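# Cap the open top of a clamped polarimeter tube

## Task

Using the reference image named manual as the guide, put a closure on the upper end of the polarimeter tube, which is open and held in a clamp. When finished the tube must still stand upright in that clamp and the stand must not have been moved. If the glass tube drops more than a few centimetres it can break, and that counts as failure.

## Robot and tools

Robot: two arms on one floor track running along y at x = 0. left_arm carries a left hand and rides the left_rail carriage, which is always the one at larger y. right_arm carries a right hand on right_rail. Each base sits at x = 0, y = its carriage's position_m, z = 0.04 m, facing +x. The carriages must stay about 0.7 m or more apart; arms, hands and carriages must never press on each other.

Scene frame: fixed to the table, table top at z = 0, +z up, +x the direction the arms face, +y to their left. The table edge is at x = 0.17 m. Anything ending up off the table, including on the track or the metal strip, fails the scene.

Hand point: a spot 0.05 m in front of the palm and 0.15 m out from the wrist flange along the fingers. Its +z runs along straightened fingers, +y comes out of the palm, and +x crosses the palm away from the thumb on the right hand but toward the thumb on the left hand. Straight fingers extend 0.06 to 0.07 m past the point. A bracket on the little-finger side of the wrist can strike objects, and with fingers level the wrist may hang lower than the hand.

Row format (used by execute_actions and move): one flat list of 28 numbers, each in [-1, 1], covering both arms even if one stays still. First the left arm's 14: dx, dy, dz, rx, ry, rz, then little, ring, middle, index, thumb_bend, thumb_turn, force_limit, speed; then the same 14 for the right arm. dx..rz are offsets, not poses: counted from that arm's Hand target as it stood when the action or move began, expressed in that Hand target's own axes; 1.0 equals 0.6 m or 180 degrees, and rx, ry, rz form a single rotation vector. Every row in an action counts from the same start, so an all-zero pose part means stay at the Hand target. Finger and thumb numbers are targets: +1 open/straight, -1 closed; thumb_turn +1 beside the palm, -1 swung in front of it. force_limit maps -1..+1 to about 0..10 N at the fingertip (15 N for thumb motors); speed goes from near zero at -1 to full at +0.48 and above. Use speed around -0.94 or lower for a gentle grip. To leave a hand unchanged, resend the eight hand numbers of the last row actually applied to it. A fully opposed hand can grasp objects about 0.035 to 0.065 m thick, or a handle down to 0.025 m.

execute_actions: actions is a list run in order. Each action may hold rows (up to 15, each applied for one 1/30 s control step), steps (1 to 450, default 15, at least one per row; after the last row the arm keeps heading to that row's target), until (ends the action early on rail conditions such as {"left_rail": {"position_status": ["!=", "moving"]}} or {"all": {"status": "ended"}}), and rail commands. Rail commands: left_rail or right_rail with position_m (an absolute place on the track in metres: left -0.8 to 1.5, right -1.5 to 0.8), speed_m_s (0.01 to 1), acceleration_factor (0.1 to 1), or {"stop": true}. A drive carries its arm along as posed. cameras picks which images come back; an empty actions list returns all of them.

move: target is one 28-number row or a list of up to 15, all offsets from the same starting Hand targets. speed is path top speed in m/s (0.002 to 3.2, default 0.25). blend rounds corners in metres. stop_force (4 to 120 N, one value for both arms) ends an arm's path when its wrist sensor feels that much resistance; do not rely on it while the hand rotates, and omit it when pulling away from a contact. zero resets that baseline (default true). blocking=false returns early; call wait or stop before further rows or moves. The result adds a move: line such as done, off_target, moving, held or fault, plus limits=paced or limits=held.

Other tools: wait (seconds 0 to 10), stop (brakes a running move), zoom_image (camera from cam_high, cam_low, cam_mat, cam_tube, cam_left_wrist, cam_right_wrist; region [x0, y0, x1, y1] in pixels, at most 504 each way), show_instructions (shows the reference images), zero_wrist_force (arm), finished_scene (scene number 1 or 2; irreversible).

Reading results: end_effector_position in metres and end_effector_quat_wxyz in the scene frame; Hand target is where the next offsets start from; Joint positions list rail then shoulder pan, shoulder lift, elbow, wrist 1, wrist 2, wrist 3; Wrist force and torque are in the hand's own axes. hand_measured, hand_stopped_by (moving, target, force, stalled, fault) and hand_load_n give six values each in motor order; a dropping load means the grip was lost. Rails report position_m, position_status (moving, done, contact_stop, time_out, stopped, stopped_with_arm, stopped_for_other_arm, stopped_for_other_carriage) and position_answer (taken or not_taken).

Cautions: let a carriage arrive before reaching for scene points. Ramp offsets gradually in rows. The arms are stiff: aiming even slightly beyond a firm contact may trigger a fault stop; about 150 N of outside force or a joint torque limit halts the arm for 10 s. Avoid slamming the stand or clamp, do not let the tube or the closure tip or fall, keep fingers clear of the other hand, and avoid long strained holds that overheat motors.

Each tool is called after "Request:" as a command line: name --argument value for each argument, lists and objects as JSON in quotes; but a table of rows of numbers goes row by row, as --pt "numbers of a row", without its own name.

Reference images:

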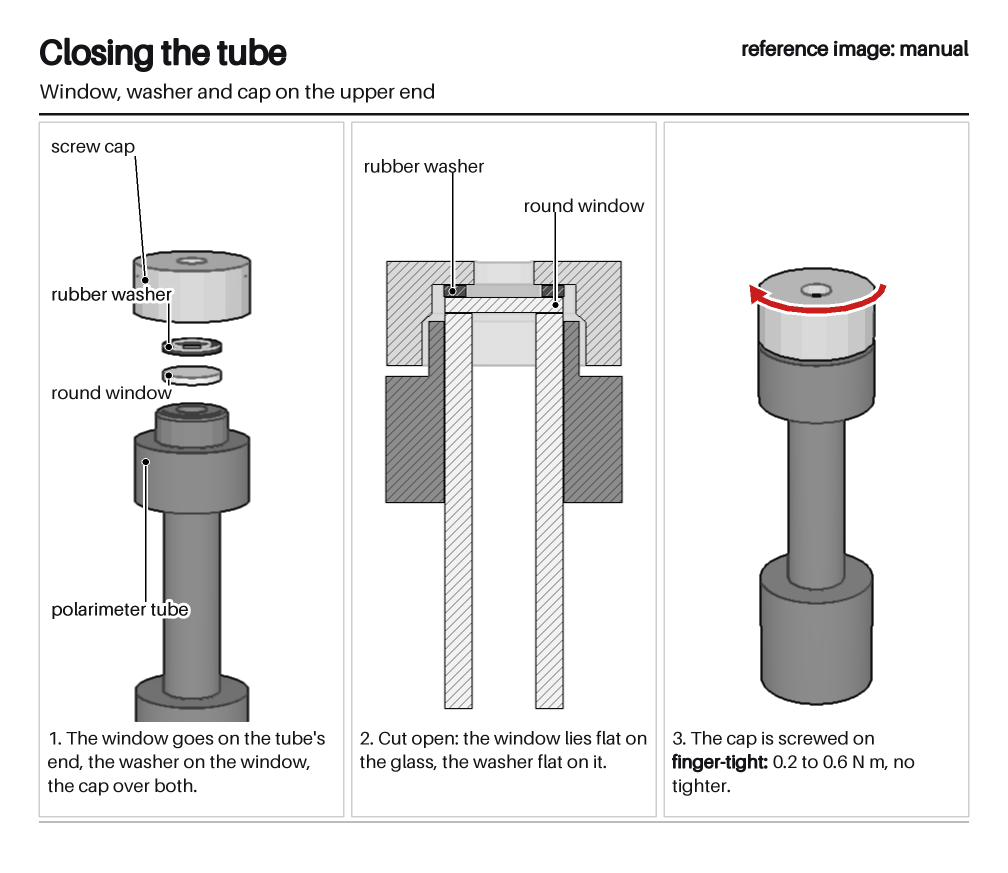

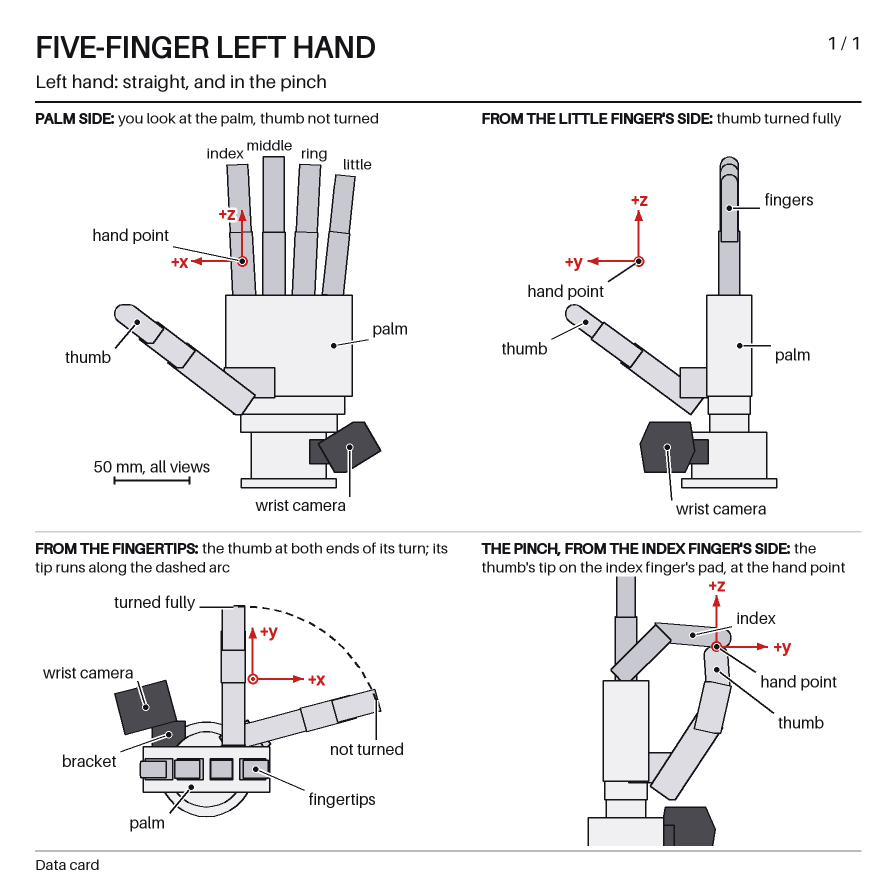

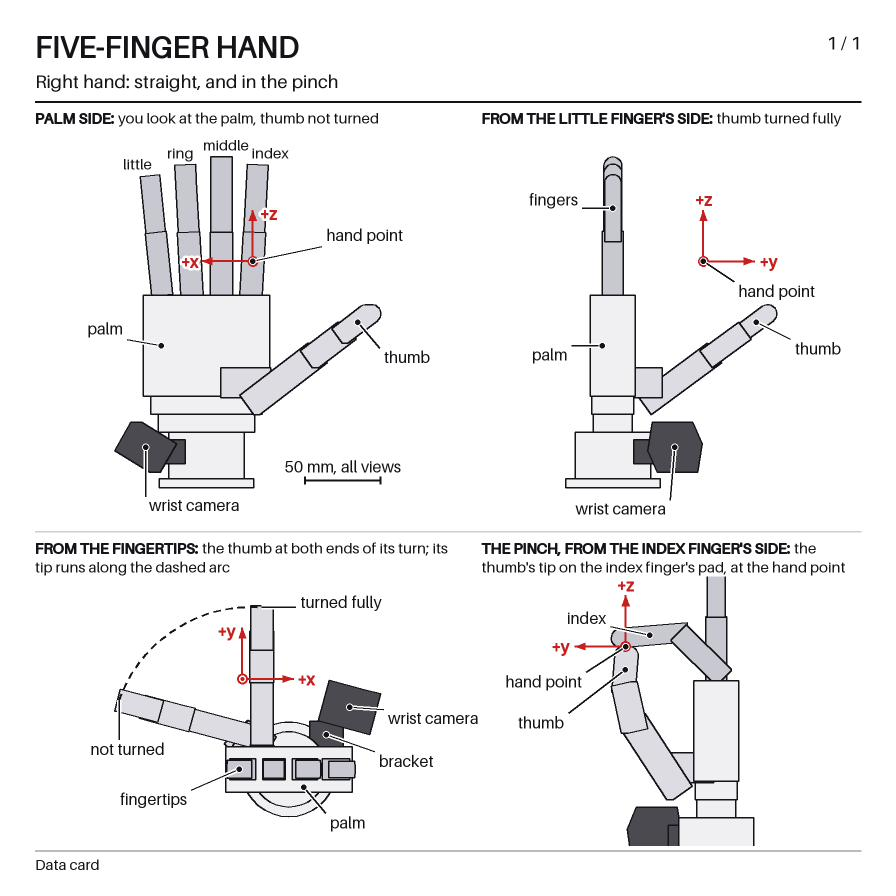

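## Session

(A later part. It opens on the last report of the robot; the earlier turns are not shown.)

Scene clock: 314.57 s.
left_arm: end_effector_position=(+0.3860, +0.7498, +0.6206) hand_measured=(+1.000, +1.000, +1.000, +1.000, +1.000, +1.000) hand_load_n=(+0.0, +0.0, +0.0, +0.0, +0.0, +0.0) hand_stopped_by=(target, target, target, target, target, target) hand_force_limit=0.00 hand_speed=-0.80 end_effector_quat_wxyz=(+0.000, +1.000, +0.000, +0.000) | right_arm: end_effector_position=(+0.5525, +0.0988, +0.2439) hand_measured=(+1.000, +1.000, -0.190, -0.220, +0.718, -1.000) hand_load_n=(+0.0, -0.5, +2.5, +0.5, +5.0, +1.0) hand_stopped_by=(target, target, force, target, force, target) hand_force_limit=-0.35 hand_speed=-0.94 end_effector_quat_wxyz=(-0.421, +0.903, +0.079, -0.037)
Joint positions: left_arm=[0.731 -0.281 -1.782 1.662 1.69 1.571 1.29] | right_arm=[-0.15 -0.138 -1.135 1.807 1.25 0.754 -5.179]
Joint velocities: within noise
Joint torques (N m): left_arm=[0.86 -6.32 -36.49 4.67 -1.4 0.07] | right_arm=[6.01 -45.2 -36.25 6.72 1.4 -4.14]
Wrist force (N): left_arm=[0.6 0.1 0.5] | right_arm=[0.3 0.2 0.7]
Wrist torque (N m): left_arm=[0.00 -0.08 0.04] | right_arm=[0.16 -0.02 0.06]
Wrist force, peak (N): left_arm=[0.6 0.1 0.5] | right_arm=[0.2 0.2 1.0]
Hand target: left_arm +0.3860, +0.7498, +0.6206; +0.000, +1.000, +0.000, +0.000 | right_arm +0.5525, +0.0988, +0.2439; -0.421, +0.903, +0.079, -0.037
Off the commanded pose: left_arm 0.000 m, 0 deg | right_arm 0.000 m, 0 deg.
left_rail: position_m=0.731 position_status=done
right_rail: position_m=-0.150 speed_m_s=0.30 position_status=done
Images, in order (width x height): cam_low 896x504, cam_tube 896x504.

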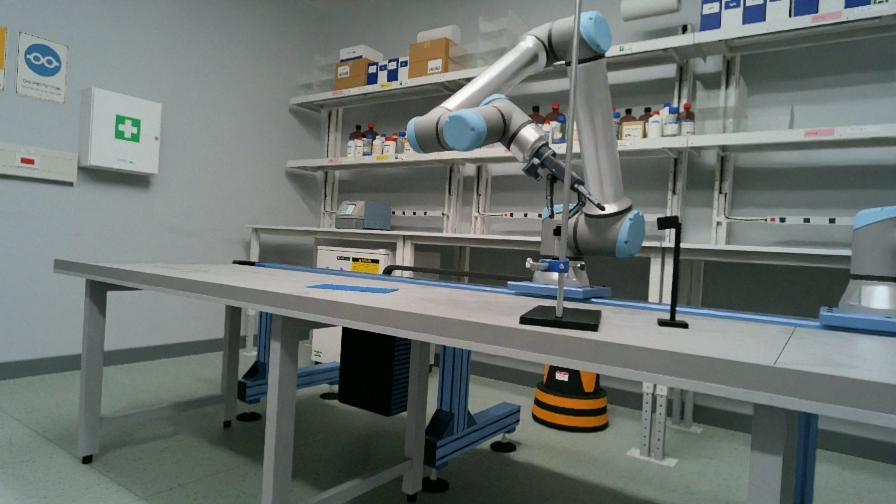

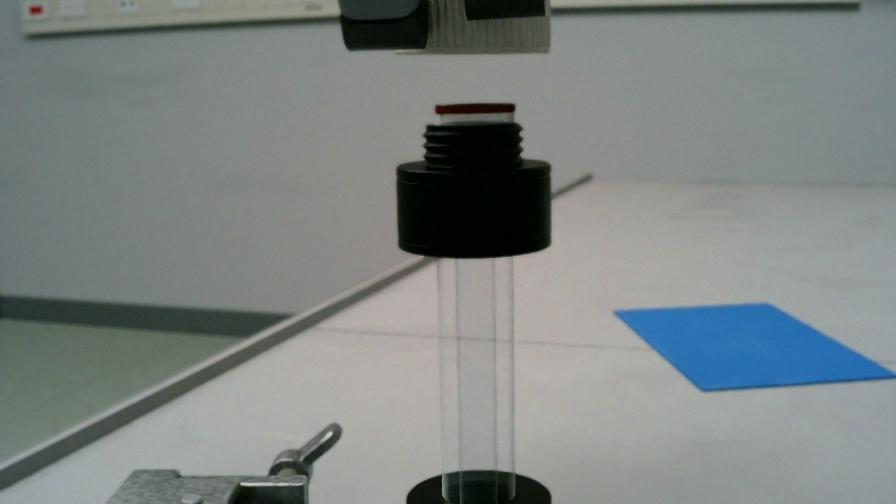

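Request:
zoom_image --camera "cam_low" --region '[520, 160, 620, 260]'

Request:
zoom_image --camera "cam_low" --region '[540, 190, 580, 230]'

Scaled by 5.040.

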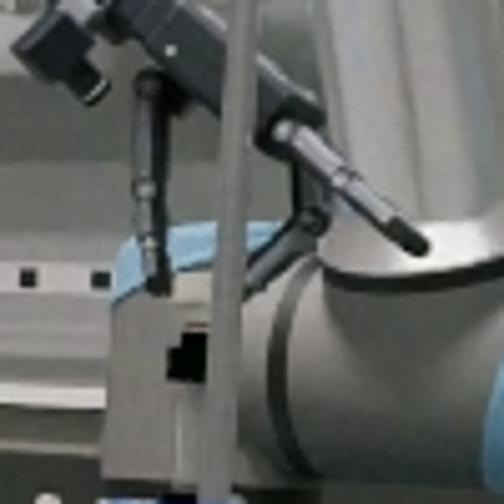

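Scaled by 12.600.

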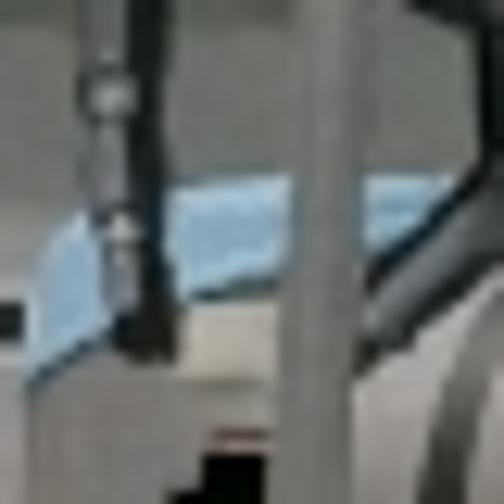

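Request:
zoom_image --camera "cam_low" --region '[546, 212, 570, 236]'

Request:
zoom_image --camera "cam_low" --region '[548, 210, 560, 222]'

Scaled by 21.000.

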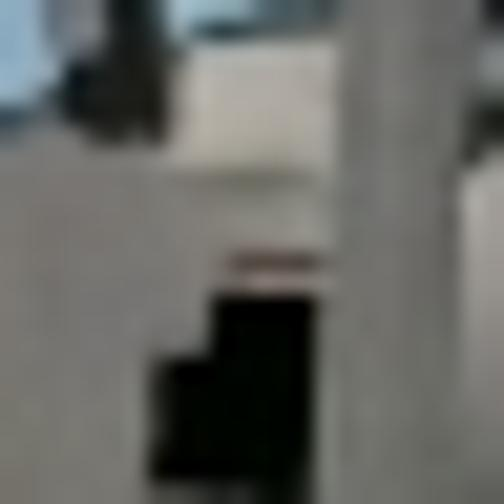

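Scaled by 42.000.

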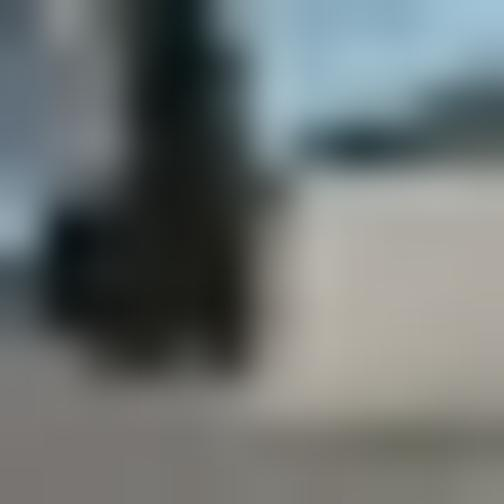

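Request:
move --target '[0,0,0,0,0,0,1,1,1,1,1,1,0,-0.8, -0.00057,0.00887,0.00888,0,0,0,1,1,-0.3,-0.22,0.5,-1,-0.35,-0.94]' --speed 0.03 --stop_force 6 --cameras '["cam_tube"]'

Request:
zoom_image --camera "cam_tube" --region '[380, 20, 570, 180]'

Scene clock: 318.10 s.
left_arm: end_effector_position=(+0.3860, +0.7498, +0.6206) hand_measured=(+1.000, +1.000, +1.000, +1.000, +1.000, +1.000) hand_load_n=(+0.0, +0.0, +0.0, +0.0, +0.0, +0.0) hand_stopped_by=(target, target, target, target, target, target) hand_force_limit=0.00 hand_speed=-0.80 end_effector_quat_wxyz=(+0.000, +1.000, +0.000, +0.000) | right_arm: end_effector_position=(+0.5521, +0.0994, +0.2364) hand_measured=(+1.000, +1.000, -0.190, -0.220, +0.718, -1.000) hand_load_n=(-0.5, +0.0, +3.0, +1.0, +5.0, +1.0) hand_stopped_by=(target, target, force, target, force, target) hand_force_limit=-0.35 hand_speed=-0.94 end_effector_quat_wxyz=(-0.421, +0.903, +0.079, -0.037)
Joint positions: left_arm=[0.731 -0.281 -1.782 1.662 1.69 1.571 1.29] | right_arm=[-0.15 -0.137 -1.128 1.812 1.237 0.754 -5.177]
Joint torques (N m): left_arm=[3.2 -5.52 -36.61 4.53 -1.17 -0.16] | right_arm=[7.61 -45.47 -21.36 1.5 -3.84 3.28]
Wrist force (N): left_arm=[0.5 0.3 0.2] | right_arm=[0.4 0.0 0.7]
Wrist torque (N m): left_arm=[0.04 -0.07 0.03] | right_arm=[0.14 -0.06 -0.08]
Wrist force, peak (N): left_arm=[0.6 0.0 0.7] | right_arm=[0.7 0.1 1.0]
Hand target: left_arm +0.3860, +0.7498, +0.6206; +0.000, +1.000, +0.000, +0.000 | right_arm +0.5521, +0.0994, +0.2364; -0.421, +0.903, +0.079, -0.037
Off the commanded pose: left_arm 0.000 m, 0 deg | right_arm 0.000 m, 0 deg.
left_rail: position_m=0.731 position_status=done
right_rail: position_m=-0.150 speed_m_s=0.30 position_status=done
move: done
Images, in order (width x height): cam_tube 896x504.

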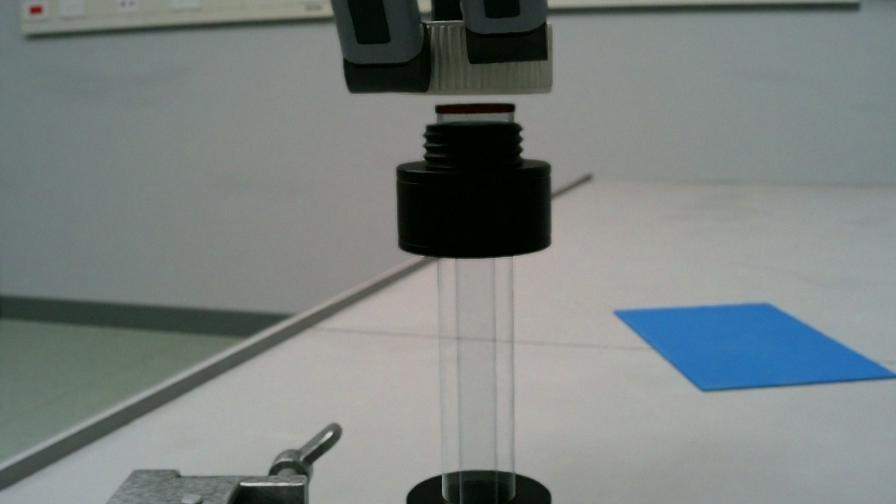

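Scaled by 2.653.

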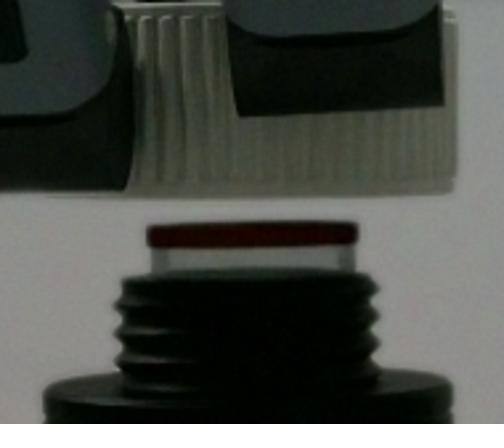

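Request:
move --target '[0,0,0,0,0,0,1,1,1,1,1,1,0,-0.8, 0.00049,0.01021,0.00971,0,0,0,1,1,-0.3,-0.22,0.5,-1,-0.35,-0.94]' --speed 0.008 --stop_force 4 --cameras '["cam_tube","cam_right_wrist"]'

Request:
zoom_image --camera "cam_tube" --region '[380, 20, 570, 180]'

Scene clock: 320.77 s.
left_arm: end_effector_position=(+0.3860, +0.7498, +0.6206) hand_measured=(+1.000, +1.000, +1.000, +1.000, +1.000, +1.000) hand_load_n=(+0.0, +0.0, +0.0, +0.0, +0.0, +0.0) hand_stopped_by=(target, target, target, target, target, target) hand_force_limit=0.00 hand_speed=-0.80 end_effector_quat_wxyz=(+0.000, +1.000, +0.000, +0.000) | right_arm: end_effector_position=(+0.5522, +0.0999, +0.2294) hand_measured=(+1.000, +1.000, -0.190, -0.220, +0.718, -1.000) hand_load_n=(+0.0, +0.0, +2.0, +1.5, +5.5, +0.5) hand_stopped_by=(target, target, force, target, force, target) hand_force_limit=-0.35 hand_speed=-0.94 end_effector_quat_wxyz=(-0.421, +0.903, +0.079, -0.037)
Joint positions: left_arm=[0.731 -0.281 -1.782 1.662 1.69 1.571 1.29] | right_arm=[-0.15 -0.136 -1.12 1.815 1.225 0.754 -5.176]
Joint torques (N m): left_arm=[-0.32 -5.92 -36.11 4.74 -1.39 -0.06] | right_arm=[-9.48 -80.66 -34.78 6.83 -1.95 -1.83]
Wrist force (N): left_arm=[0.7 -0.1 0.3] | right_arm=[0.6 -1.0 0.0]
Wrist torque (N m): left_arm=[-0.01 -0.10 0.04] | right_arm=[0.08 -0.04 -0.18]
Wrist force, peak (N): left_arm=[0.4 0.0 0.8] | right_arm=[0.3 -3.9 -2.3]
Hand target: left_arm +0.3860, +0.7498, +0.6206; +0.000, +1.000, +0.000, +0.000 | right_arm +0.5522, +0.0999, +0.2294; -0.421, +0.903, +0.079, -0.037 (not the last commanded pose)
Off the commanded pose: left_arm 0.000 m, 0 deg | right_arm 0.001 m, 0 deg.
left_rail: position_m=0.731 position_status=done
right_rail: position_m=-0.150 speed_m_s=0.30 position_status=done
move: contact (right_arm)
camera_calibration:
cam_right_wrist: T_world_to_cam=[[0.377481, -0.560753, -0.736929, 0.0168978], [-0.716711, -0.680838, 0.150947, 0.426696], [-0.586374, 0.471186, -0.658901, 0.54325], [0, 0, 0, 1]] pos_world=[0.617987, 0.0440151, 0.305992]
Images, in order (width x height): cam_tube 896x504, cam_right_wrist 896x504.

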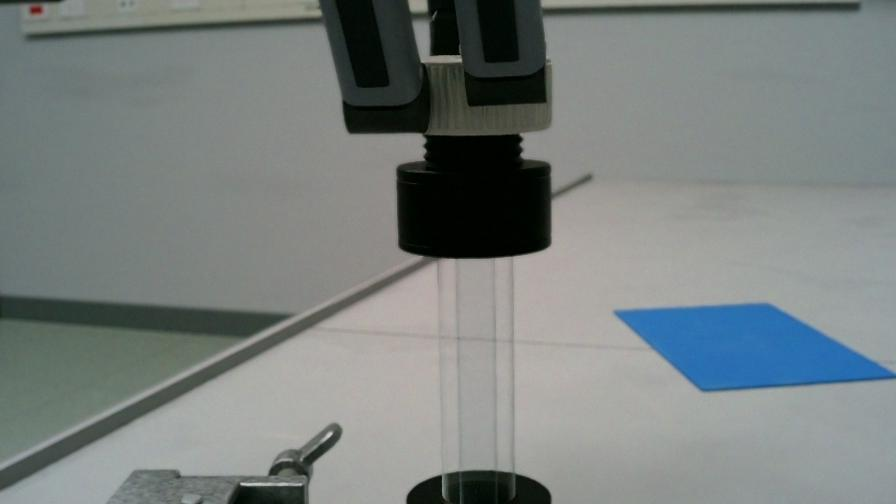

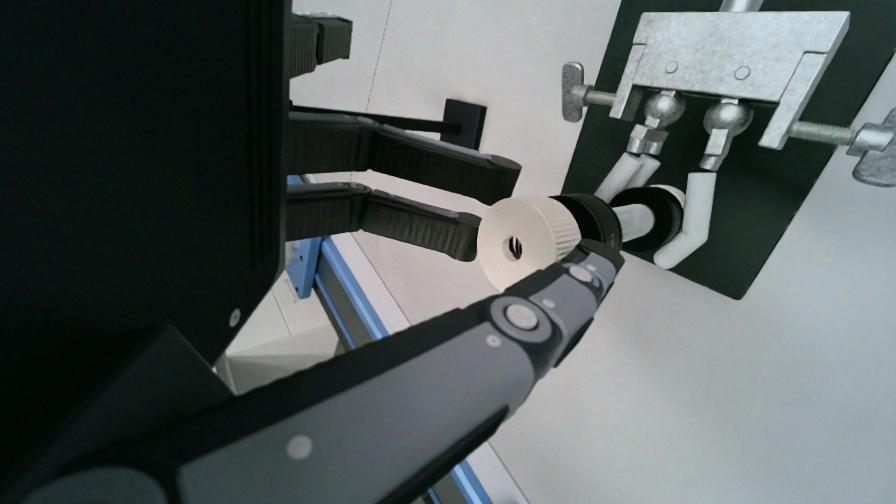

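Scaled by 2.653.

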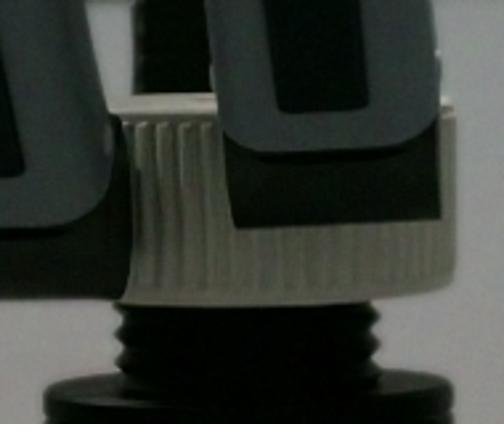

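Request:
zoom_image --camera "cam_tube" --region '[410, 120, 540, 190]'

Scaled by 3.877.

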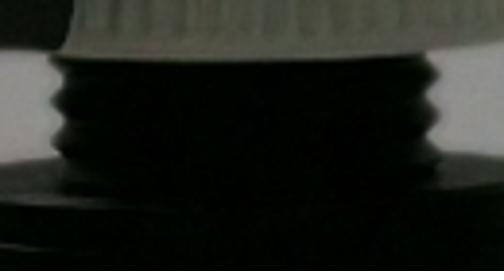

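Request:
move --pt "0 0 0 0 0 0 1 1 1 1 1 1 0 -0.8 0.008748 -0.001466 0.001962 0 0.06383 0.05358 1 1 -0.3 -0.22 0.5 -1 -0.35 -0.94" --pt "0 0 0 0 0 0 1 1 1 1 1 1 0 -0.8 0.01783 -0.001424 0.00213 0 0.12767 0.10717 1 1 -0.3 -0.22 0.5 -1 -0.35 -0.94" --speed 0.1 --blend '[0.001,0]' --cameras '["cam_tube","cam_right_wrist"]'

Request:
zoom_image --camera "cam_tube" --region '[380, 20, 570, 180]'

Scene clock: 325.60 s.
left_arm: end_effector_position=(+0.3860, +0.7498, +0.6206) hand_measured=(+1.000, +1.000, +1.000, +1.000, +1.000, +1.000) hand_load_n=(+0.0, +0.0, +0.0, +0.0, -0.5, +0.0) hand_stopped_by=(target, target, target, target, target, target) hand_force_limit=0.00 hand_speed=-0.80 end_effector_quat_wxyz=(+0.000, +1.000, +0.000, +0.000) | right_arm: end_effector_position=(+0.5625, +0.1032, +0.2292) hand_measured=(+1.000, +1.000, -0.190, -0.220, +0.718, -1.000) hand_load_n=(+0.0, +0.0, +2.0, +2.0, +5.5, +0.5) hand_stopped_by=(target, target, force, target, force, target) hand_force_limit=-0.35 hand_speed=-0.94 end_effector_quat_wxyz=(-0.416, +0.893, -0.157, +0.074)
Joint positions: left_arm=[0.731 -0.281 -1.782 1.662 1.69 1.571 1.29] | right_arm=[-0.15 -0.166 -1.292 1.923 0.726 0.718 -4.433]
Joint torques (N m): left_arm=[0.36 -5.5 -36.05 4.82 -1.26 0.05] | right_arm=[8.48 -69.97 -23.66 0.54 1.12 3.67]
Wrist force (N): left_arm=[0.7 -0.2 0.1] | right_arm=[0.5 -1.0 -0.2]
Wrist torque (N m): left_arm=[-0.03 -0.09 0.05] | right_arm=[0.08 0.00 -0.22]
Wrist force, peak (N): left_arm=[0.6 -0.1 0.6] | right_arm=[0.7 -1.4 0.0]
Hand target: left_arm +0.3860, +0.7498, +0.6206; +0.000, +1.000, +0.000, +0.000 | right_arm +0.5625, +0.1033, +0.2292; -0.416, +0.893, -0.157, +0.074
Off the commanded pose: left_arm 0.000 m, 0 deg | right_arm 0.000 m, 0 deg.
left_rail: position_m=0.731 position_status=done
right_rail: position_m=-0.150 speed_m_s=0.30 position_status=done
move: done
camera_calibration:
cam_right_wrist: T_world_to_cam=[[0.0467394, -0.674194, -0.737074, 0.212529], [-0.96111, -0.231409, 0.150722, 0.527496], [-0.272181, 0.701365, -0.65879, 0.347071], [0, 0, 0, 1]] pos_world=[0.591515, 0.0219303, 0.305791]
Images, in order (width x height): cam_tube 896x504, cam_right_wrist 896x504.

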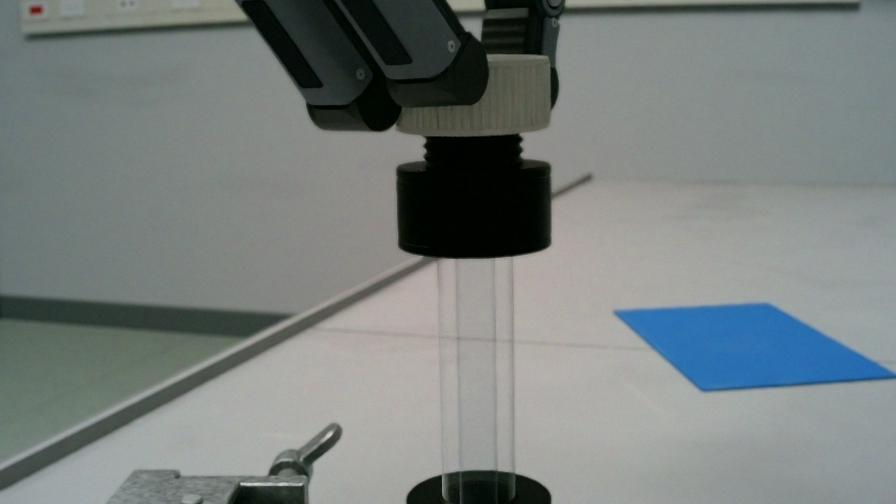

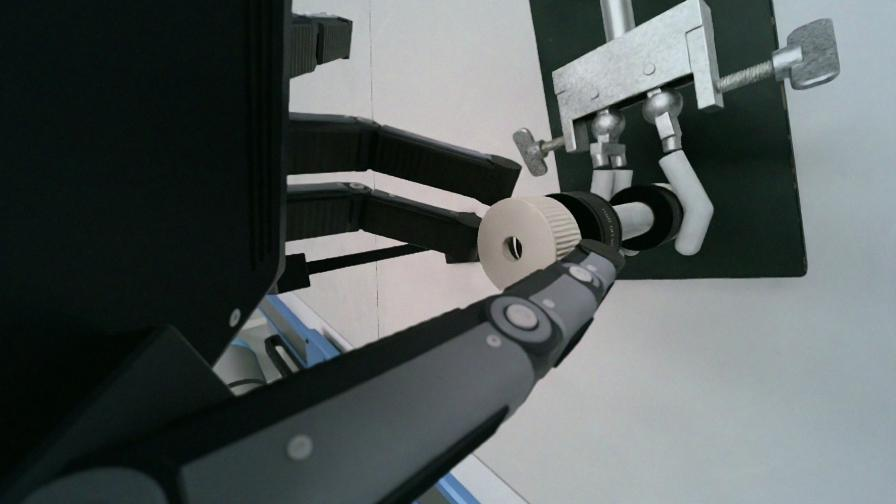

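Scaled by 2.653.

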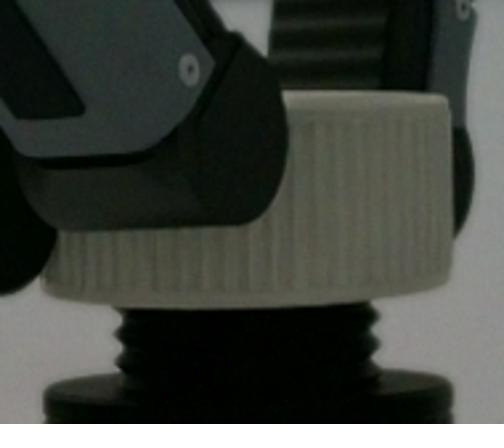

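Request:
move --pt "0 0 0 0 0 0 1 1 1 1 1 1 0 -0.8 0.008748 -0.001466 0.001962 0 0.06383 0.05358 1 1 -0.3 -0.22 0.5 -1 -0.35 -0.94" --pt "0 0 0 0 0 0 1 1 1 1 1 1 0 -0.8 0.01783 -0.001424 0.00213 0 0.12767 0.10717 1 1 -0.3 -0.22 0.5 -1 -0.35 -0.94" --pt "0 0 0 0 0 0 1 1 1 1 1 1 0 -0.8 0.02663 0.000133 0.00049 0 0.1915 0.16075 1 1 -0.3 -0.22 0.5 -1 -0.35 -0.94" --pt "0 0 0 0 0 0 1 1 1 1 1 1 0 -0.8 0.034545 0.003104 -0.002833 0 0.25533 0.21433 1 1 -0.3 -0.22 0.5 -1 -0.35 -0.94" --pt "0 0 0 0 0 0 1 1 1 1 1 1 0 -0.8 0.041038 0.007295 -0.00761 0 0.31917 0.26792 1 1 -0.3 -0.22 0.5 -1 -0.35 -0.94" --pt "0 0 0 0 0 0 1 1 1 1 1 1 0 -0.8 0.045667 0.012427 -0.013508 0 0.383 0.3215 1 1 -0.3 -0.22 0.5 -1 -0.35 -0.94" --pt "0 0 0 0 0 0 1 1 1 1 1 1 0 -0.8 0.048112 0.018158 -0.020119 0 0.44683 0.37508 1 1 -0.3 -0.22 0.5 -1 -0.35 -0.94" --pt "0 0 0 0 0 0 1 1 1 1 1 1 0 -0.8 0.048212 0.024105 -0.026988 0 0.51067 0.42867 1 1 -0.3 -0.22 0.5 -1 -0.35 -0.94" --speed 0.17 --blend '[0.001,0.001,0.001,0.001,0.001,0.001,0.001,0]' --cameras '["cam_tube","cam_high"]'

Request:
zoom_image --camera "cam_tube" --region '[380, 20, 570, 180]'

Scene clock: 333.97 s.
left_arm: end_effector_position=(+0.3860, +0.7498, +0.6206) hand_measured=(+1.000, +1.000, +1.000, +1.000, +1.000, +1.000) hand_load_n=(+0.0, +0.0, +0.0, +0.0, +0.0, +0.0) hand_stopped_by=(target, target, target, target, target, target) hand_force_limit=0.00 hand_speed=-0.80 end_effector_quat_wxyz=(+0.000, +1.000, +0.000, +0.000) | right_arm: end_effector_position=(+0.5823, +0.0730, +0.2286) hand_measured=(+1.000, +1.000, -0.190, -0.220, +0.718, -1.000) hand_load_n=(+0.0, +0.0, +2.5, +1.5, +5.5, +0.5) hand_stopped_by=(target, target, force, target, force, target) hand_force_limit=-0.35 hand_speed=-0.94 end_effector_quat_wxyz=(+0.145, -0.310, +0.852, -0.397)
Joint positions: left_arm=[0.731 -0.281 -1.782 1.662 1.69 1.571 1.29] | right_arm=[-0.15 0.315 -1.298 1.883 0.566 2.361 -2.132]
Joint torques (N m): left_arm=[0.56 -7.55 -36.71 4.44 -1.25 -0.09] | right_arm=[6.62 -34.97 -36.53 6.01 4.09 3.36]
Wrist force (N): left_arm=[0.6 0.0 0.3] | right_arm=[-0.3 -2.1 0.2]
Wrist torque (N m): left_arm=[-0.02 -0.08 0.04] | right_arm=[0.11 0.09 -0.25]
Wrist force, peak (N): left_arm=[0.9 0.1 0.6] | right_arm=[1.2 -0.9 2.1]
Hand target: left_arm +0.3860, +0.7498, +0.6206; +0.000, +1.000, +0.000, +0.000 | right_arm +0.5823, +0.0730, +0.2285; +0.145, -0.310, +0.852, -0.397
Off the commanded pose: left_arm 0.000 m, 0 deg | right_arm 0.000 m, 0 deg.
left_rail: position_m=0.731 position_status=done
right_rail: position_m=-0.150 speed_m_s=0.30 position_status=done
move: done
Images, in order (width x height): cam_high 896x504, cam_tube 896x504.

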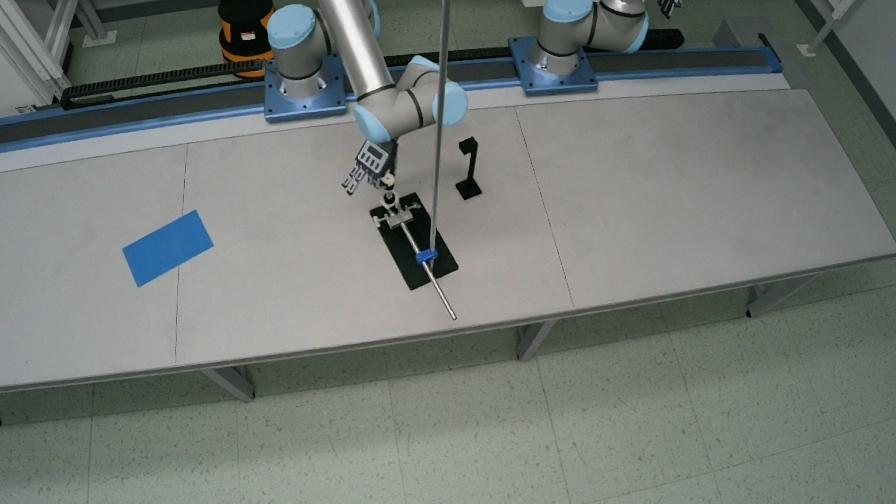

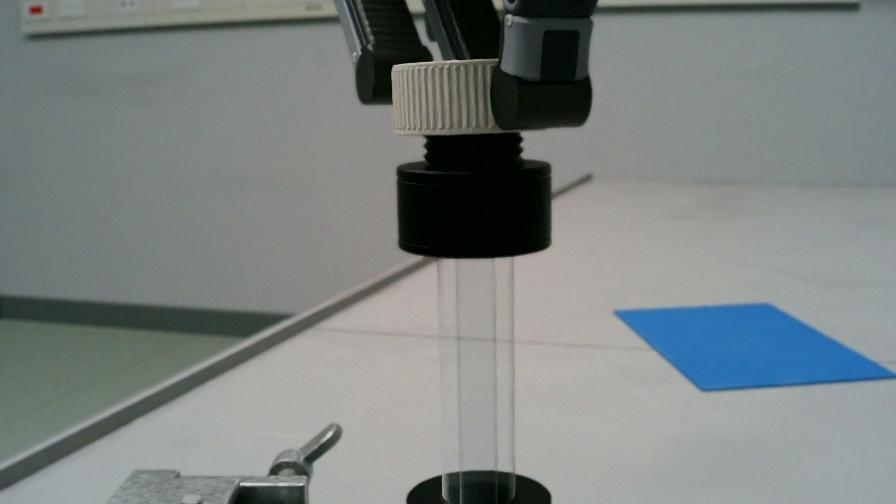

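Scaled by 2.653.

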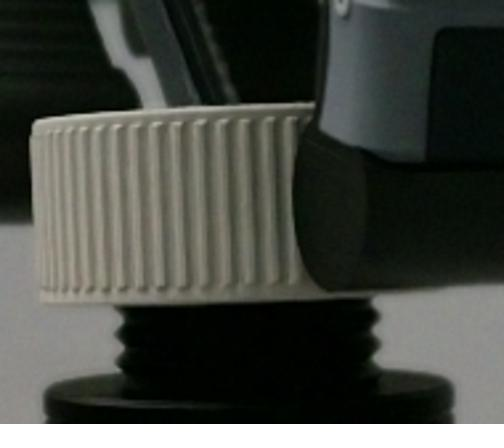

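Request:
move --target '[0,0,0,0,0,0,1,1,1,1,1,1,0,-0.8, 0,-0.00064,-0.00054,0,0,0,1,1,-0.3,-0.22,0.5,-1,-0.35,-0.94]' --speed 0.02 --cameras '["cam_right_wrist"]'

Request:
execute_actions --actions '[{"rows":[[0,0,0,0,0,0,1,1,1,1,1,1,0,-0.8, 0,0,0,0,0,0,1,1,-0.3,-0.22,1,-1,-0.35,-0.88]],"steps":45}]' --cameras '["cam_tube","cam_right_wrist"]'

Request:
zoom_image --camera "cam_tube" --region '[380, 20, 570, 180]'

Scene clock: 335.93 s.
left_arm: end_effector_position=(+0.3860, +0.7498, +0.6206) hand_measured=(+1.000, +1.000, +1.000, +1.000, +1.000, +1.000) hand_load_n=(+0.0, +0.0, +0.0, +0.0, +0.0, +0.0) hand_stopped_by=(target, target, target, target, target, target) hand_force_limit=0.00 hand_speed=-0.80 end_effector_quat_wxyz=(+0.000, +1.000, +0.000, +0.000) | right_arm: end_effector_position=(+0.5823, +0.0730, +0.2290) hand_measured=(+1.000, +1.000, -0.190, -0.220, +0.718, -1.000) hand_load_n=(+0.0, +0.0, +2.5, +2.0, +5.5, +0.5) hand_stopped_by=(target, target, force, target, force, target) hand_force_limit=-0.35 hand_speed=-0.94 end_effector_quat_wxyz=(+0.145, -0.310, +0.852, -0.397)
Joint positions: left_arm=[0.731 -0.281 -1.782 1.662 1.69 1.571 1.29] | right_arm=[-0.15 0.315 -1.299 1.883 0.567 2.361 -2.131]
Joint torques (N m): left_arm=[1.44 -6.67 -35.87 4.93 -1.31 -0.03] | right_arm=[10.21 -70.82 -38.27 5.49 3.99 3.54]
Wrist force (N): left_arm=[0.4 0.0 0.3] | right_arm=[-0.6 -0.3 0.6]
Wrist torque (N m): left_arm=[-0.02 -0.05 0.03] | right_arm=[0.09 0.16 -0.27]
Wrist force, peak (N): left_arm=[0.6 -0.3 0.5] | right_arm=[-0.8 -2.3 0.5]
Hand target: left_arm +0.3860, +0.7498, +0.6206; +0.000, +1.000, +0.000, +0.000 | right_arm +0.5823, +0.0730, +0.2291; +0.145, -0.310, +0.852, -0.397
Off the commanded pose: left_arm 0.000 m, 0 deg | right_arm 0.000 m, 0 deg.
left_rail: position_m=0.731 position_status=done
right_rail: position_m=-0.150 speed_m_s=0.30 position_status=done
move: done
camera_calibration:
cam_right_wrist: T_world_to_cam=[[-0.606492, 0.297049, -0.737516, 0.500671], [0.280478, 0.947888, 0.151131, -0.269633], [0.743976, -0.115197, -0.658202, -0.158635], [0, 0, 0, 1]] pos_world=[0.497299, 0.0885837, 0.305589]
Images, in order (width x height): cam_right_wrist 896x504.

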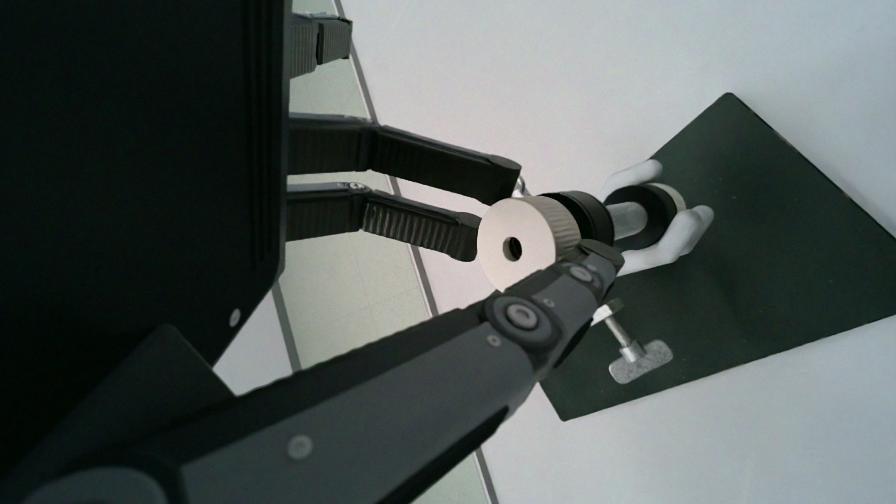

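Scene clock: 337.83 s.
left_arm: end_effector_position=(+0.3860, +0.7498, +0.6206) hand_measured=(+1.000, +1.000, +1.000, +1.000, +1.000, +1.000) hand_load_n=(+0.0, +0.0, +0.0, +0.0, +0.0, +0.0) hand_stopped_by=(target, target, target, target, target, target) hand_force_limit=0.00 hand_speed=-0.80 end_effector_quat_wxyz=(+0.000, +1.000, +0.000, +0.000) | right_arm: end_effector_position=(+0.5823, +0.0730, +0.2291) hand_measured=(+1.000, +1.000, -0.190, -0.220, +1.000, -1.000) hand_load_n=(+0.0, +0.0, +0.5, +0.0, +0.0, +0.0) hand_stopped_by=(target, target, force, target, target, target) hand_force_limit=-0.35 hand_speed=-0.88 end_effector_quat_wxyz=(+0.145, -0.310, +0.852, -0.397)
Joint positions: left_arm=[0.731 -0.281 -1.782 1.662 1.69 1.571 1.29] | right_arm=[-0.15 0.315 -1.299 1.883 0.567 2.361 -2.131]
Joint torques (N m): left_arm=[2.32 -7.18 -36.5 4.75 -1.3 -0.12] | right_arm=[5.68 -69.87 -38.45 5.69 2.99 3.89]
Wrist force (N): left_arm=[0.4 0.2 0.5] | right_arm=[-0.2 -0.7 1.0]
Wrist torque (N m): left_arm=[0.01 -0.04 0.01] | right_arm=[0.08 0.12 -0.26]
Wrist force, peak (N): left_arm=[0.6 -0.2 0.7] | right_arm=[0.1 -1.1 1.1]
Hand target: left_arm +0.3860, +0.7498, +0.6206; +0.000, +1.000, +0.000, +0.000 | right_arm +0.5823, +0.0730, +0.2291; +0.145, -0.310, +0.852, -0.397
Off the commanded pose: left_arm 0.000 m, 0 deg | right_arm 0.000 m, 0 deg.
left_rail: position_m=0.731 position_status=done
right_rail: position_m=-0.150 speed_m_s=0.30 position_status=done
camera_calibration:
cam_right_wrist: T_world_to_cam=[[-0.606514, 0.297051, -0.737497, 0.500676], [0.280406, 0.947899, 0.151193, -0.269617], [0.743985, -0.115098, -0.658209, -0.158645], [0, 0, 0, 1]] pos_world=[0.497299, 0.0885834, 0.305589]
Images, in order (width x height): cam_tube 896x504, cam_right_wrist 896x504.

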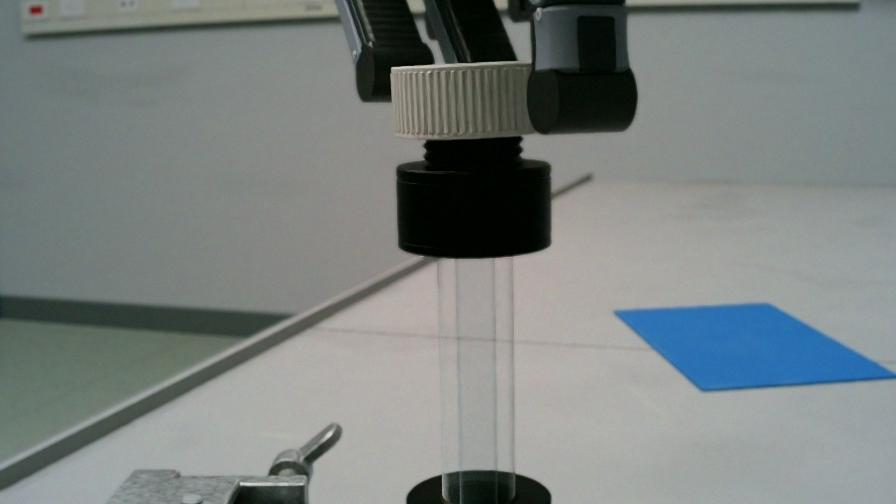

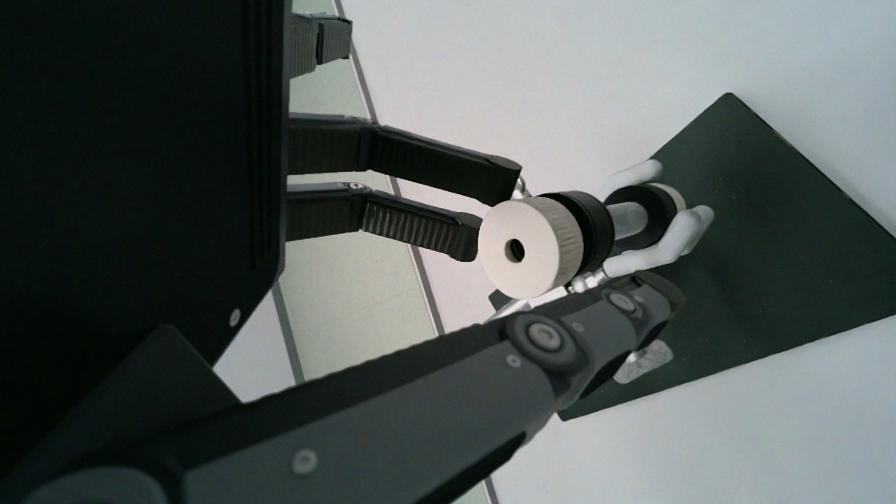

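Scaled by 2.653.

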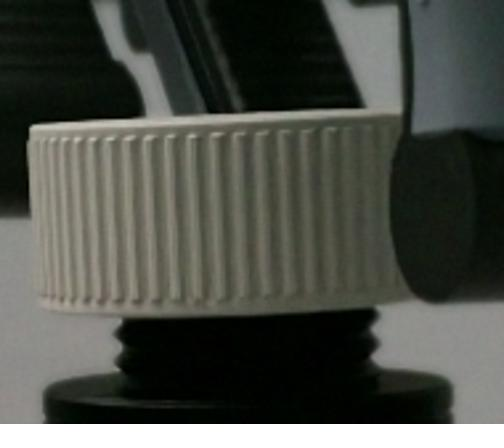

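Request:
move --pt "0 0 0 0 0 0 1 1 1 1 1 1 0 -0.8 0 -0.004287 0.005107 0 0 0 1 1 -0.3 -0.22 1 -1 -0.35 -0.88" --pt "0 0 0 0 0 0 1 1 1 1 1 1 0 -0.8 -0.017502 0.003439 -0.004097 0 -0.12767 -0.10717 1 1 -0.3 -0.22 1 -1 -0.35 -0.88" --pt "0 0 0 0 0 0 1 1 1 1 1 1 0 -0.8 -0.026652 0.015755 -0.018768 0 -0.25533 -0.21433 1 1 -0.3 -0.22 1 -1 -0.35 -0.88" --pt "0 0 0 0 0 0 1 1 1 1 1 1 0 -0.8 -0.025 0.029364 -0.034981 0 -0.383 -0.3215 1 1 -0.3 -0.22 1 -1 -0.35 -0.88" --pt "0 0 0 0 0 0 1 1 1 1 1 1 0 -0.8 -0.012985 0.040617 -0.048387 0 -0.51067 -0.42867 1 1 -0.3 -0.22 1 -1 -0.35 -0.88" --pt "0 0 0 0 0 0 1 1 1 1 1 1 0 -0.8 0.006168 0.046501 -0.055396 0 -0.63833 -0.53583 1 1 -0.3 -0.22 1 -1 -0.35 -0.88" --pt "0 0 0 0 0 0 1 1 1 1 1 1 0 -0.8 0.01686 0.046865 -0.05583 0 -0.70217 -0.58942 1 1 -0.3 -0.22 1 -1 -0.35 -0.88" --speed '[0.03,0.4,0.4,0.4,0.4,0.4,0.3]' --blend '[0.001,0.002,0.002,0.002,0.002,0.002,0]' --cameras '["cam_tube","cam_right_wrist","cam_high"]'

Request:
zoom_image --camera "cam_tube" --region '[380, 20, 570, 180]'

Scene clock: 344.30 s.
left_arm: end_effector_position=(+0.3860, +0.7498, +0.6206) hand_measured=(+1.000, +1.000, +1.000, +1.000, +1.000, +1.000) hand_load_n=(+0.0, +0.0, +0.0, +0.0, +0.0, +0.0) hand_stopped_by=(target, target, target, target, target, target) hand_force_limit=0.00 hand_speed=-0.80 end_effector_quat_wxyz=(+0.000, +1.000, +0.000, +0.000) | right_arm: end_effector_position=(+0.5464, +0.1000, +0.2290) hand_measured=(+1.000, +1.000, -0.190, -0.220, +1.000, -1.000) hand_load_n=(+0.0, +0.0, +0.0, +0.0, +0.0, +0.0) hand_stopped_by=(target, target, force, target, target, target) hand_force_limit=-0.35 hand_speed=-0.88 end_effector_quat_wxyz=(-0.412, +0.885, +0.196, -0.091)
Joint positions: left_arm=[0.731 -0.281 -1.782 1.662 1.69 1.571 1.29] | right_arm=[-0.15 -0.096 -1.062 1.769 1.408 0.85 -5.454]
Joint torques (N m): left_arm=[1.13 -4.8 -36.65 4.66 -1.35 0.06] | right_arm=[6.84 -47.34 -33.78 6.63 1.67 -3.58]
Wrist force (N): left_arm=[0.4 -0.2 0.1] | right_arm=[0.0 0.0 0.6]
Wrist torque (N m): left_arm=[-0.04 -0.06 0.03] | right_arm=[0.10 0.06 0.02]
Wrist force, peak (N): left_arm=[0.9 0.2 0.4] | right_arm=[-0.2 -1.1 1.0]
Hand target: left_arm +0.3860, +0.7498, +0.6206; +0.000, +1.000, +0.000, +0.000 | right_arm +0.5464, +0.1000, +0.2290; -0.412, +0.885, +0.196, -0.091
Off the commanded pose: left_arm 0.000 m, 0 deg | right_arm 0.000 m, 0 deg.
left_rail: position_m=0.731 position_status=done
right_rail: position_m=-0.150 speed_m_s=0.30 position_status=done
move: done
camera_calibration:
cam_right_wrist: T_world_to_cam=[[0.509645, -0.444249, -0.736821, -0.0649569], [-0.516402, -0.842922, 0.151035, 0.32933], [-0.68818, 0.303521, -0.659002, 0.611977], [0, 0, 0, 1]] pos_world=[0.624322, 0.0629949, 0.305692]
Images, in order (width x height): cam_high 896x504, cam_tube 896x504, cam_right_wrist 896x504.

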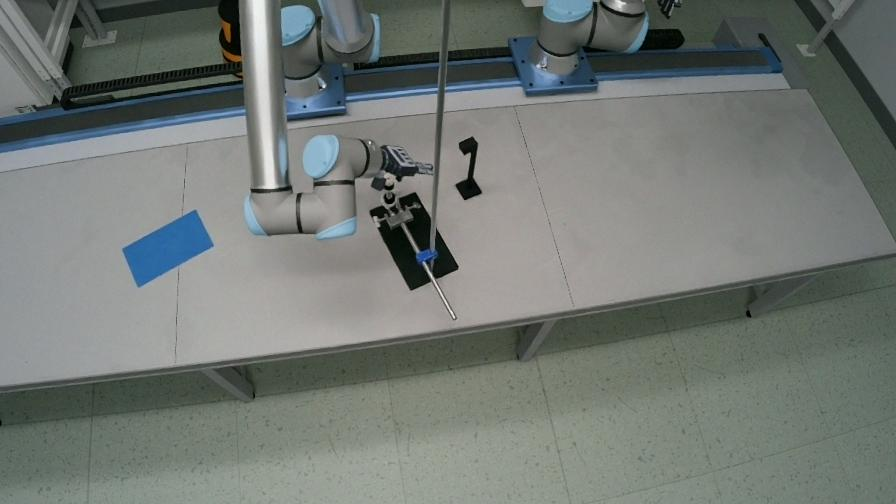

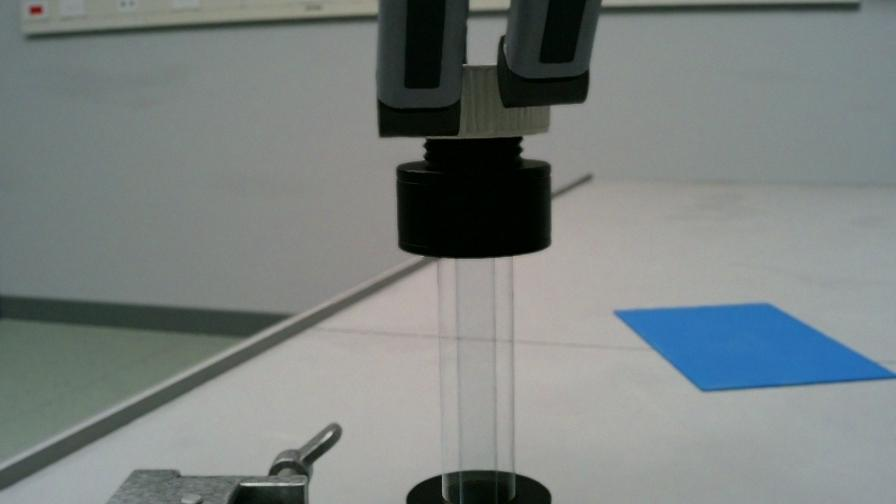

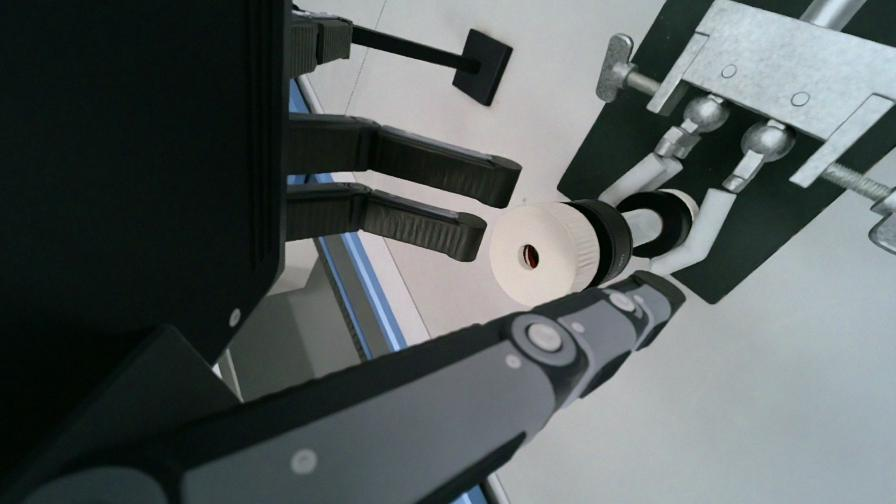

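Scaled by 2.653.

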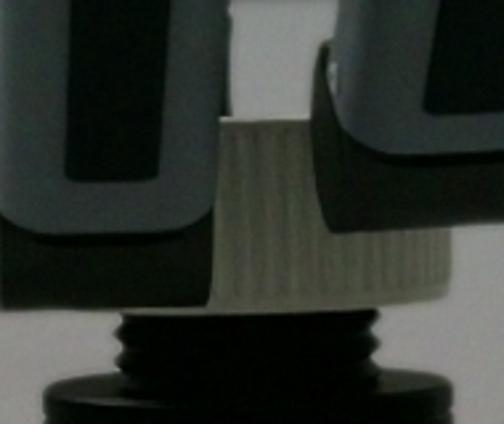

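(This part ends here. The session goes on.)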